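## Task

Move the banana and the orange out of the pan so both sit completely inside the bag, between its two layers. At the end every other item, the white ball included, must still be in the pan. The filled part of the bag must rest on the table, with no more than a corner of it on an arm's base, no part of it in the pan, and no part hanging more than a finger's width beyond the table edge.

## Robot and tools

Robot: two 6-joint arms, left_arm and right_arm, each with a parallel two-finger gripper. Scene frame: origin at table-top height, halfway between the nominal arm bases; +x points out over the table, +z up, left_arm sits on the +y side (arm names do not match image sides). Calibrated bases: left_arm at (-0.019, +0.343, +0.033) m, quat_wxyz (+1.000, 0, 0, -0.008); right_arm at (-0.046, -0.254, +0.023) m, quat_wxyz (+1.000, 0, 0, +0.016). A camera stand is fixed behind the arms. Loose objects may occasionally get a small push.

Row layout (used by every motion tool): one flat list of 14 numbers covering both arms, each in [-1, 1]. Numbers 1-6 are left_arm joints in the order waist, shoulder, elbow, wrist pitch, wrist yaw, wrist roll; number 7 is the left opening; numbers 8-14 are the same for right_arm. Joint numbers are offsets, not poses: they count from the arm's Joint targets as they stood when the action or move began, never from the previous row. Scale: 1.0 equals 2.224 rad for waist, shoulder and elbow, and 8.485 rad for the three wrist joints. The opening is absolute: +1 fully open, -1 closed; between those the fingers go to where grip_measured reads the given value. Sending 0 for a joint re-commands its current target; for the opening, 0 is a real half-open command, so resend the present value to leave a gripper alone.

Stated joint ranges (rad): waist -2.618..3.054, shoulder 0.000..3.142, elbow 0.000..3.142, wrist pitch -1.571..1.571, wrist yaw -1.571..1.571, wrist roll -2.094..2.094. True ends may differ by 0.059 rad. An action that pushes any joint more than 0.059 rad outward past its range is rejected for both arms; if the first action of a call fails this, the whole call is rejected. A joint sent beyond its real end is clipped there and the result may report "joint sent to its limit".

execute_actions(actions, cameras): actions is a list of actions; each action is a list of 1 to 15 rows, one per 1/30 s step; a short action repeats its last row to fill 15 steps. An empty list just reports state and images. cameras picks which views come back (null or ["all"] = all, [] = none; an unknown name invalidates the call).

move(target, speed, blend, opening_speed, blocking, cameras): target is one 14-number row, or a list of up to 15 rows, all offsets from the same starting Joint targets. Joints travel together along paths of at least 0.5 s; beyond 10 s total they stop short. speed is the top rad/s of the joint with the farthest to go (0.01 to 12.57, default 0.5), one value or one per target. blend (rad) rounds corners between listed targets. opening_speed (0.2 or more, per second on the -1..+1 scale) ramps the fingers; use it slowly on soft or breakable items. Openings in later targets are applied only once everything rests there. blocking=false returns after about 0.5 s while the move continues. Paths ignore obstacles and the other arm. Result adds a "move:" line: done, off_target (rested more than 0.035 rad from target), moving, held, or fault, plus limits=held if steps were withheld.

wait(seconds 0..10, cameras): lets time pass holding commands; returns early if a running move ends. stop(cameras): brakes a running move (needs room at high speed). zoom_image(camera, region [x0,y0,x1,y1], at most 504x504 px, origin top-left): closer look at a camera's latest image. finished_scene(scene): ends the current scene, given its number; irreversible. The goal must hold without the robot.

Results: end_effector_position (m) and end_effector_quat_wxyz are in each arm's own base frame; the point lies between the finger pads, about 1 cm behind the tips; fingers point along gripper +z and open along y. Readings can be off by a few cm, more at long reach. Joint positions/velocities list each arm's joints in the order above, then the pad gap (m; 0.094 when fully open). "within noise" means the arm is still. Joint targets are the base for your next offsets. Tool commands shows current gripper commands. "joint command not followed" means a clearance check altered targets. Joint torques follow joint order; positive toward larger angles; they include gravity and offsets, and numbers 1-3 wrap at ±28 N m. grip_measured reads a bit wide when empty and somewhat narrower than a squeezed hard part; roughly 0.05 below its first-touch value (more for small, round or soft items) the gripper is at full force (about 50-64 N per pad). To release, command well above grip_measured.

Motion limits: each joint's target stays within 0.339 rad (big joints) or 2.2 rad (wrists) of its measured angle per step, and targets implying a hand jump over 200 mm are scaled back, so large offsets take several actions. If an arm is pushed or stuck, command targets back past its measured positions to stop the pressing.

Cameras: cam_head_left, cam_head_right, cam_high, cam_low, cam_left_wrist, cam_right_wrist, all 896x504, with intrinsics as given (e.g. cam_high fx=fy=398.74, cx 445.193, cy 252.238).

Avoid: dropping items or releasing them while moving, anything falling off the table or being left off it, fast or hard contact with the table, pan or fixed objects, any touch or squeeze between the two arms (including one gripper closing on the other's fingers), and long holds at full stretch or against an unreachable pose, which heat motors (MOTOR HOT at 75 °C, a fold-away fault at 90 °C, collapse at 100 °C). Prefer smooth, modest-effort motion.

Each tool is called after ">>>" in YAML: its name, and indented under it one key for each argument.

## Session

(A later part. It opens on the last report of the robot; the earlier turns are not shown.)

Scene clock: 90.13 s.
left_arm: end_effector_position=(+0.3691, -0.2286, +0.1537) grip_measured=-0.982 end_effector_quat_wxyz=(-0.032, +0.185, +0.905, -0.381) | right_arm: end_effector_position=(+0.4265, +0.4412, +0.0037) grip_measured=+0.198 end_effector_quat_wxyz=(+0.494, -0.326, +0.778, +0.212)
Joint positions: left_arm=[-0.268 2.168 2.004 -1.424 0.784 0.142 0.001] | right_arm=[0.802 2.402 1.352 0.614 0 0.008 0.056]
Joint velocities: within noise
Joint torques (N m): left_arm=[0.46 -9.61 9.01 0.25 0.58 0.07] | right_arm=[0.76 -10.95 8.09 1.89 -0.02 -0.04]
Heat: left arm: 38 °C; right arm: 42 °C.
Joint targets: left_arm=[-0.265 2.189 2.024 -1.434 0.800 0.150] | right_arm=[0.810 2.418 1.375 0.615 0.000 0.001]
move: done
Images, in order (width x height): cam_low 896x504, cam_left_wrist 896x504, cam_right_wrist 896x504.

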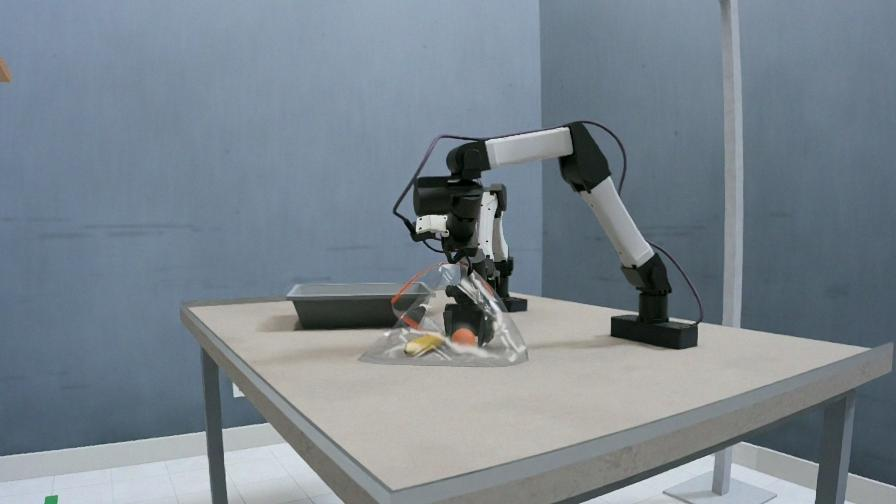

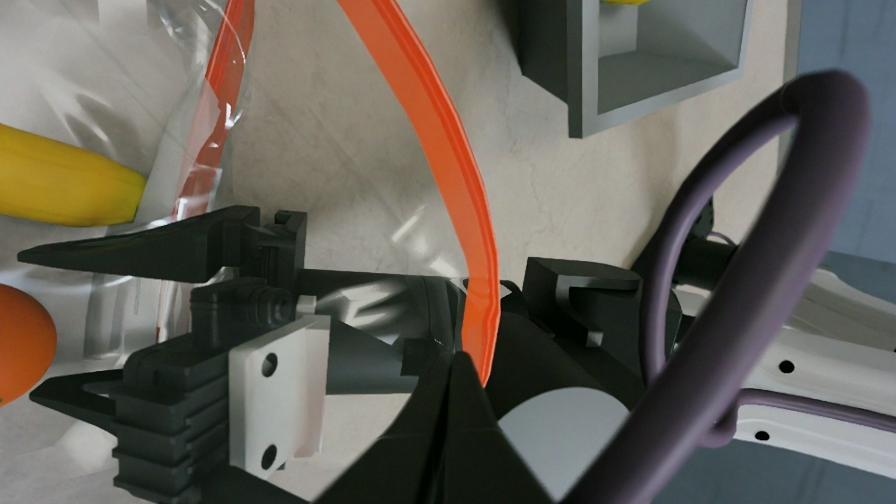

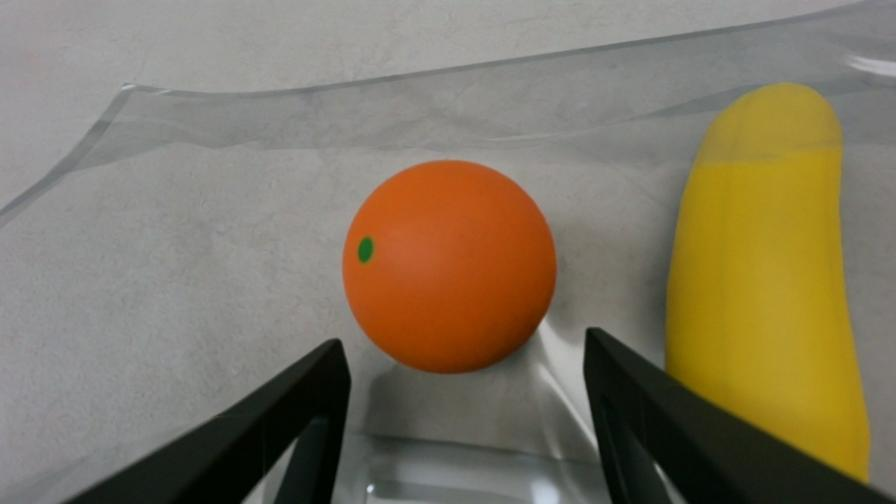

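>>> move:
  target:
    - [0,0,0,0,0,0,-1,0,-0.0733,-0.0929,0.0061,0,0,0.2]
    - [0,0,0,0,0,0,-1,-0.0135,-0.1311,-0.1991,0.0188,0,0,0.2]
    - [0,0,0,0,0,0,-1,-0.0225,-0.2523,-0.4085,0.0419,0,0,0.2]
    - [0,0,0,0,0,0,-1,-0.1124,-0.4827,-0.1156,-0.146,0,0,0.2]
  speed: [0.6,0.7,0.8,1.3]
  blend: [0.03,0.05,0.05,0]
  cameras: ["cam_left_wrist","cam_right_wrist","cam_low","cam_head_left"]

>>> zoom_image:
  camera: "cam_low"
  region: [340, 230, 560, 380]

>>> zoom_image:
  camera: "cam_head_left"
  region: [250, 160, 450, 320]

Scene clock: 94.13 s.
left_arm: end_effector_position=(+0.3690, -0.2287, +0.1538) grip_measured=-0.982 end_effector_quat_wxyz=(-0.032, +0.185, +0.905, -0.381) | right_arm: end_effector_position=(+0.3146, +0.2001, +0.1715) grip_measured=+0.199 end_effector_quat_wxyz=(+0.319, -0.260, +0.907, +0.094)
Joint positions: left_arm=[-0.268 2.168 2.004 -1.425 0.785 0.142 0.001] | right_arm=[0.567 1.362 1.094 -0.625 0 0.007 0.056]
Joint velocities: left_arm=[0.007 -0.046 -0.012 0.007 0.037 0.022 0] | right_arm=[within noise]
Joint torques (N m): left_arm=[0.46 -9.65 8.96 0.26 0.58 0.07] | right_arm=[-0.64 -6.8 9.52 1.52 -0.02 -0.02]
Heat: left arm: 39 °C; right arm: 42 °C.
Joint targets: left_arm=[-0.265 2.189 2.024 -1.434 0.800 0.150] | right_arm=[0.560 1.344 1.118 -0.624 0.000 0.001]
move: done
Images, in order (width x height): cam_head_left 896x504, cam_low 896x504, cam_left_wrist 896x504, cam_right_wrist 896x504.

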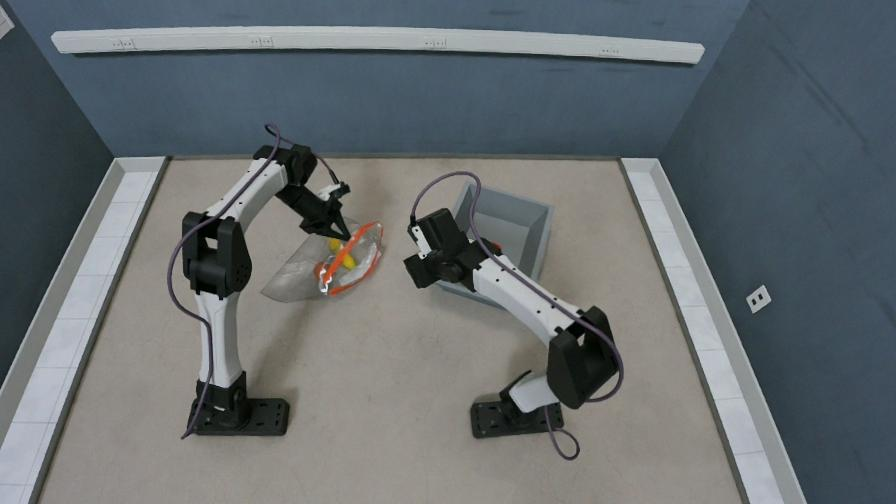

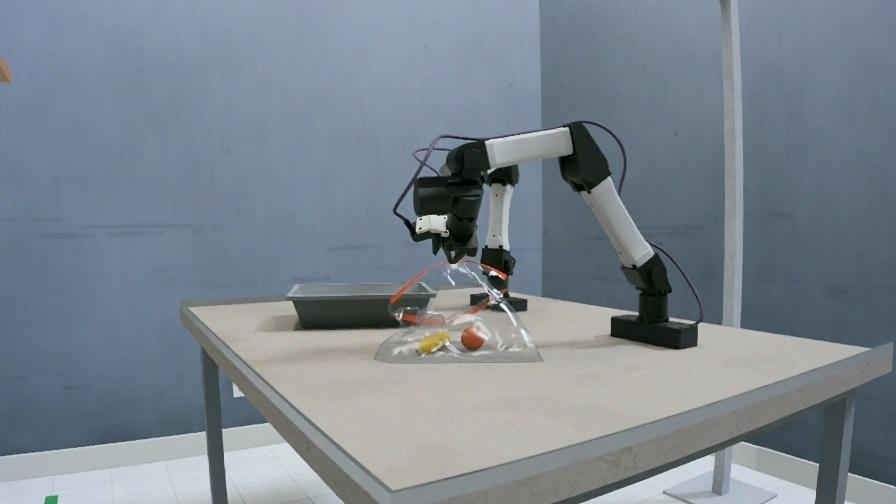

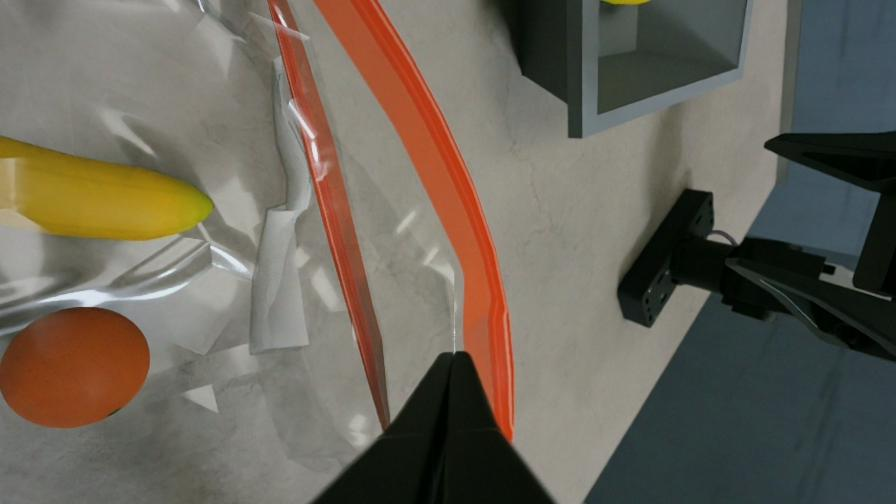

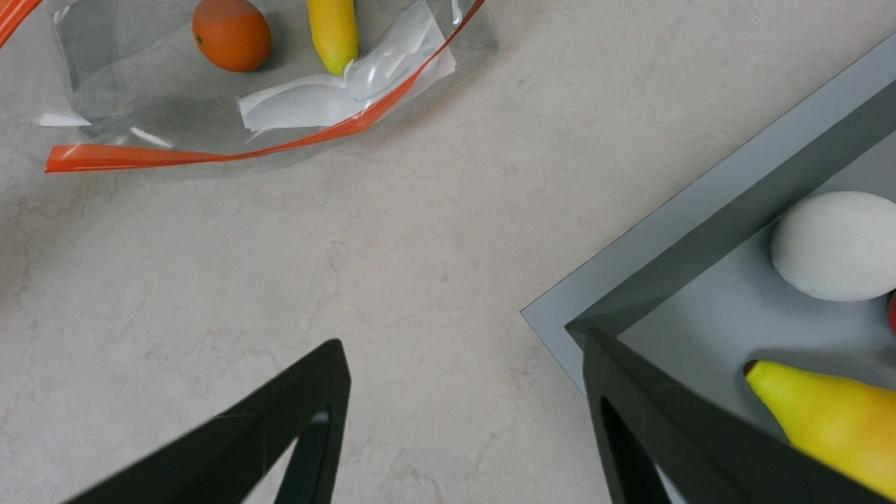

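Scaled by 2.291 from the camera's 896x504 image, which has a finer 1280x720 frame.

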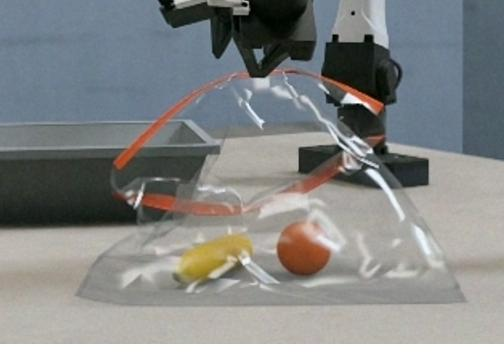

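Scaled by 2.520 from the camera's 896x504 image, which has a finer 1280x720 frame.

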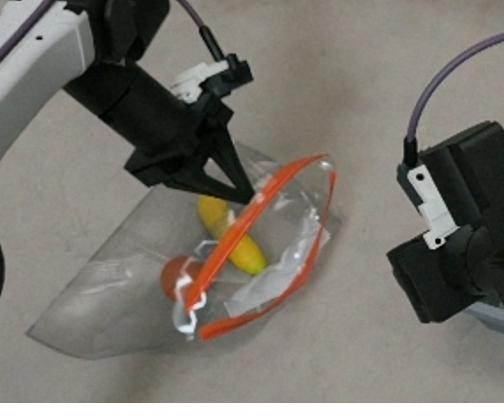

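>>> move:
  target:
    - [-0.0135,0.0079,-0.1554,0.0428,0,0,-1,0,0,0,0,0,0,0.2]
    - [-0.0135,0.0079,-0.1554,0.0428,0,0,-0.3,0,0,0,0,0,0,0.2]
  speed: 0.5
  opening_speed: 1
  cameras: ["cam_left_wrist","cam_low","cam_head_left"]

>>> zoom_image:
  camera: "cam_head_left"
  region: [250, 160, 450, 320]

>>> zoom_image:
  camera: "cam_low"
  region: [340, 230, 560, 380]

Scene clock: 97.67 s.
left_arm: end_effector_position=(+0.3613, -0.2360, +0.0648) grip_measured=-0.302 end_effector_quat_wxyz=(-0.036, +0.194, +0.903, -0.382) | right_arm: end_effector_position=(+0.3144, +0.2000, +0.1713) grip_measured=+0.199 end_effector_quat_wxyz=(+0.318, -0.261, +0.907, +0.094)
Joint positions: left_arm=[-0.289 2.192 1.685 -1.082 0.787 0.142 0.033] | right_arm=[0.567 1.362 1.094 -0.627 0 0.007 0.056]
Joint velocities: within noise
Joint torques (N m): left_arm=[-0.21 -10.18 6.05 0.48 0.56 0.07] | right_arm=[-0.64 -6.79 9.51 1.48 -0.03 -0.03]
Heat: left arm: 38 °C; right arm: 42 °C.
Joint targets: left_arm=[-0.295 2.206 1.678 -1.071 0.800 0.150] | right_arm=[0.560 1.344 1.118 -0.624 0.000 0.001]
move: done
Images, in order (width x height): cam_head_left 896x504, cam_low 896x504, cam_left_wrist 896x504.

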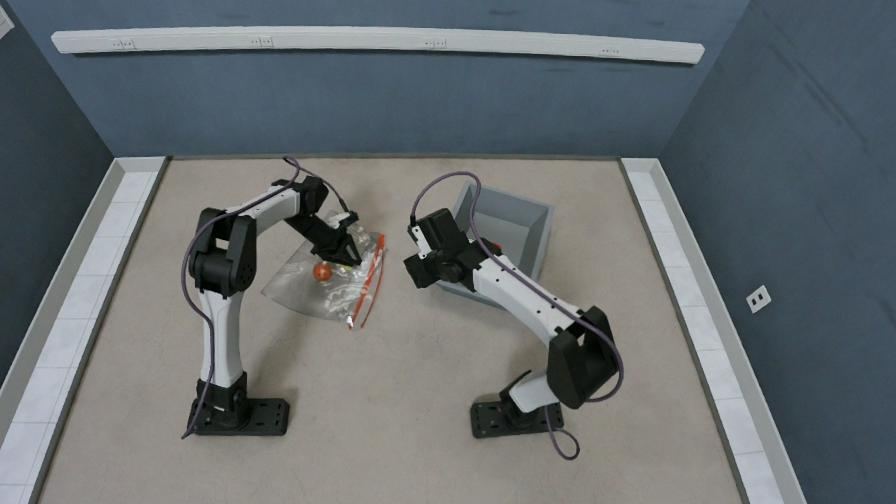

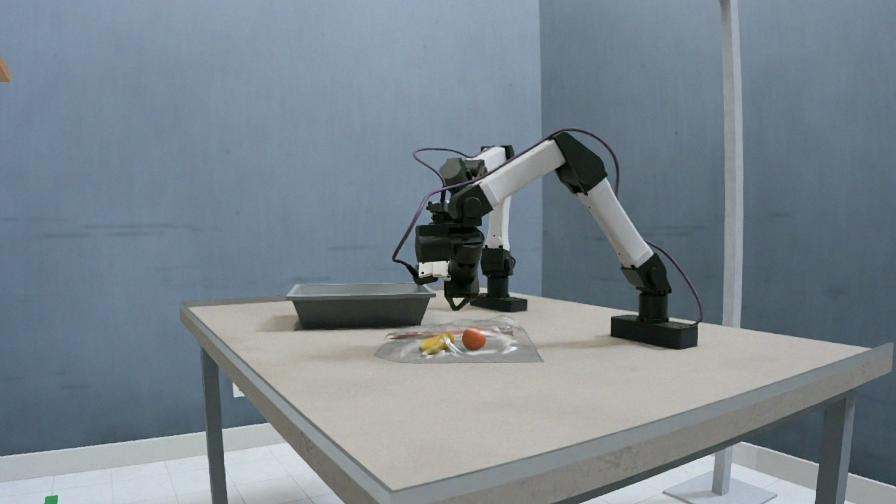

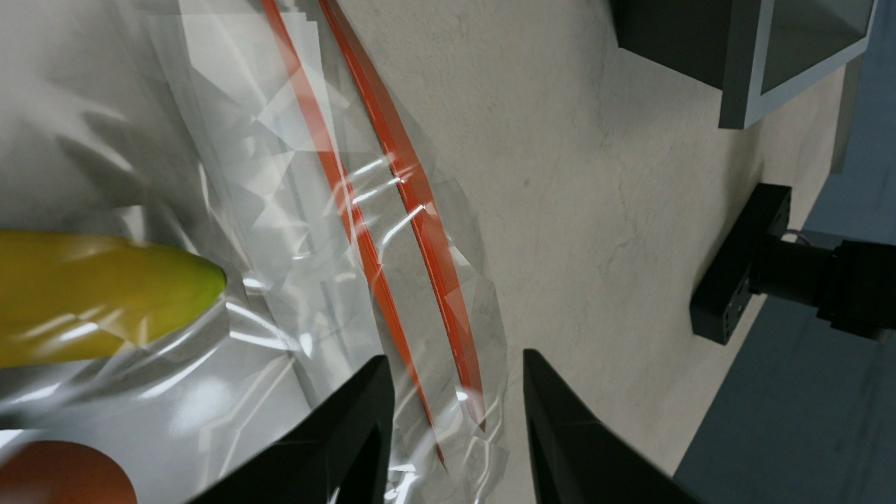

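Scaled by 2.520 from the camera's 896x504 image, which has a finer 1280x720 frame.

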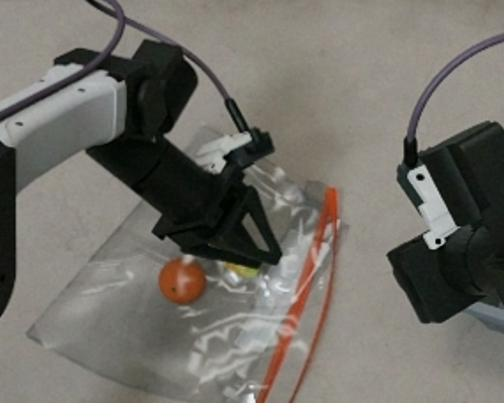

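Scaled by 2.291 from the camera's 896x504 image, which has a finer 1280x720 frame.

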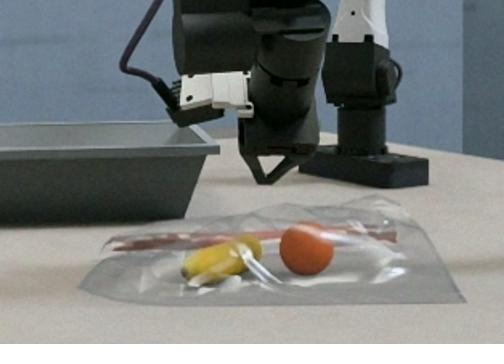

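>>> move:
  target: [0,-0.0079,0.1554,-0.0428,0,0,-0.3,-0.15,0,0,0,0,0,0.2]
  speed: 0.8
  cameras: ["cam_high","cam_head_left","cam_left_wrist"]

>>> zoom_image:
  camera: "cam_high"
  region: [380, 80, 600, 380]

Scene clock: 99.20 s.
left_arm: end_effector_position=(+0.3660, -0.2376, +0.1452) grip_measured=-0.302 end_effector_quat_wxyz=(-0.045, +0.190, +0.903, -0.382) | right_arm: end_effector_position=(+0.3628, +0.0852, +0.1713) grip_measured=+0.199 end_effector_quat_wxyz=(+0.329, -0.105, +0.937, +0.040)
Joint positions: left_arm=[-0.289 2.194 2.008 -1.422 0.789 0.142 0.033] | right_arm=[0.23 1.362 1.094 -0.627 -0.001 0.007 0.056]
Joint velocities: within noise
Joint torques (N m): left_arm=[-0.21 -11.79 8.49 0.21 0.55 0.07] | right_arm=[-0.38 -6.78 9.51 1.47 -0.01 -0.01]
Heat: left arm: 38 °C; right arm: 41 °C.
Joint targets: left_arm=[-0.295 2.189 2.024 -1.434 0.800 0.150] | right_arm=[0.226 1.344 1.118 -0.624 0.000 0.001]
move: done
Images, in order (width x height): cam_head_left 896x504, cam_high 896x504, cam_left_wrist 896x504.

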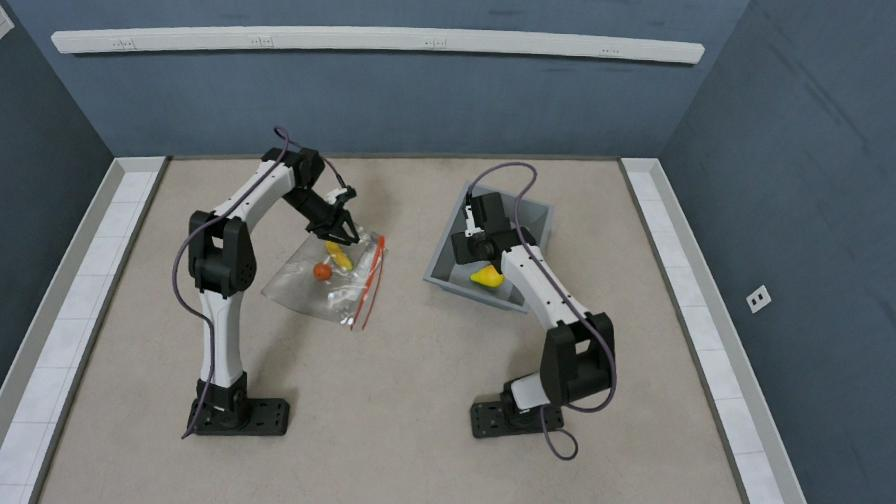

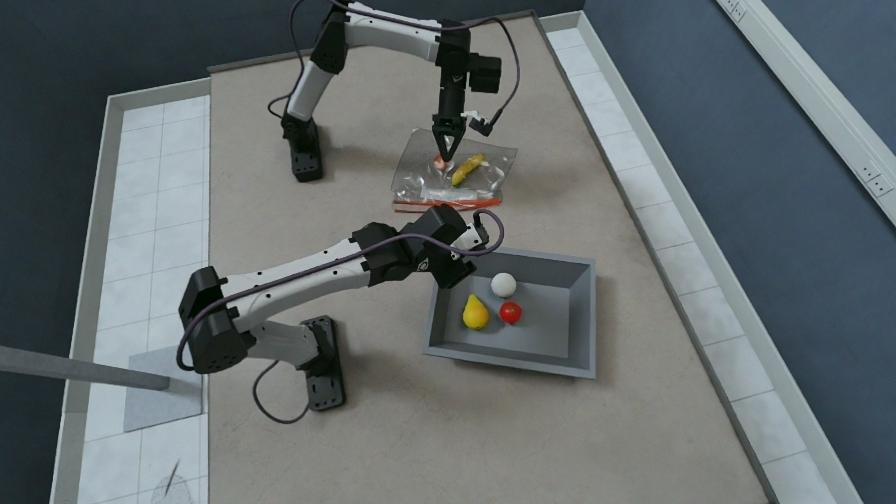

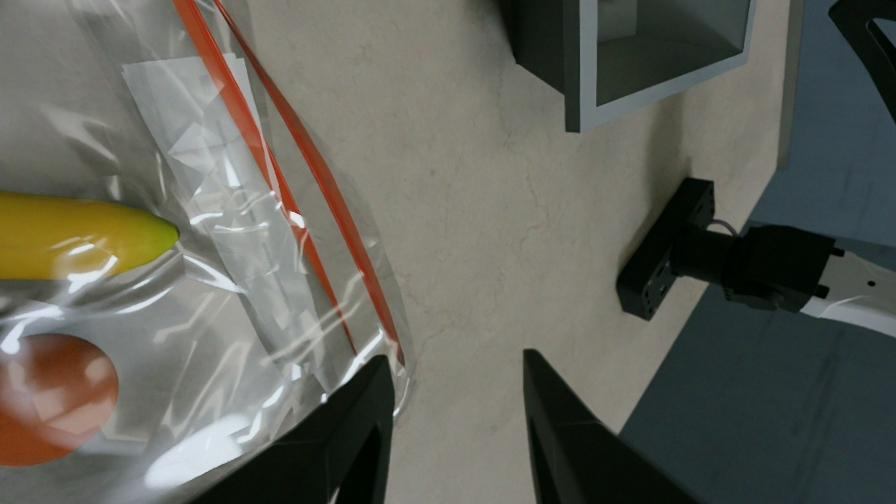

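Scaled by 1.680 from the camera's 896x504 image, which has a finer 1280x720 frame.

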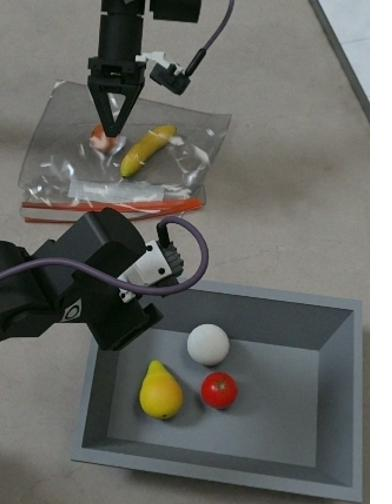

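All in place.

>>> finished_scene:
  scene: 2

The scene is finished: the task was done.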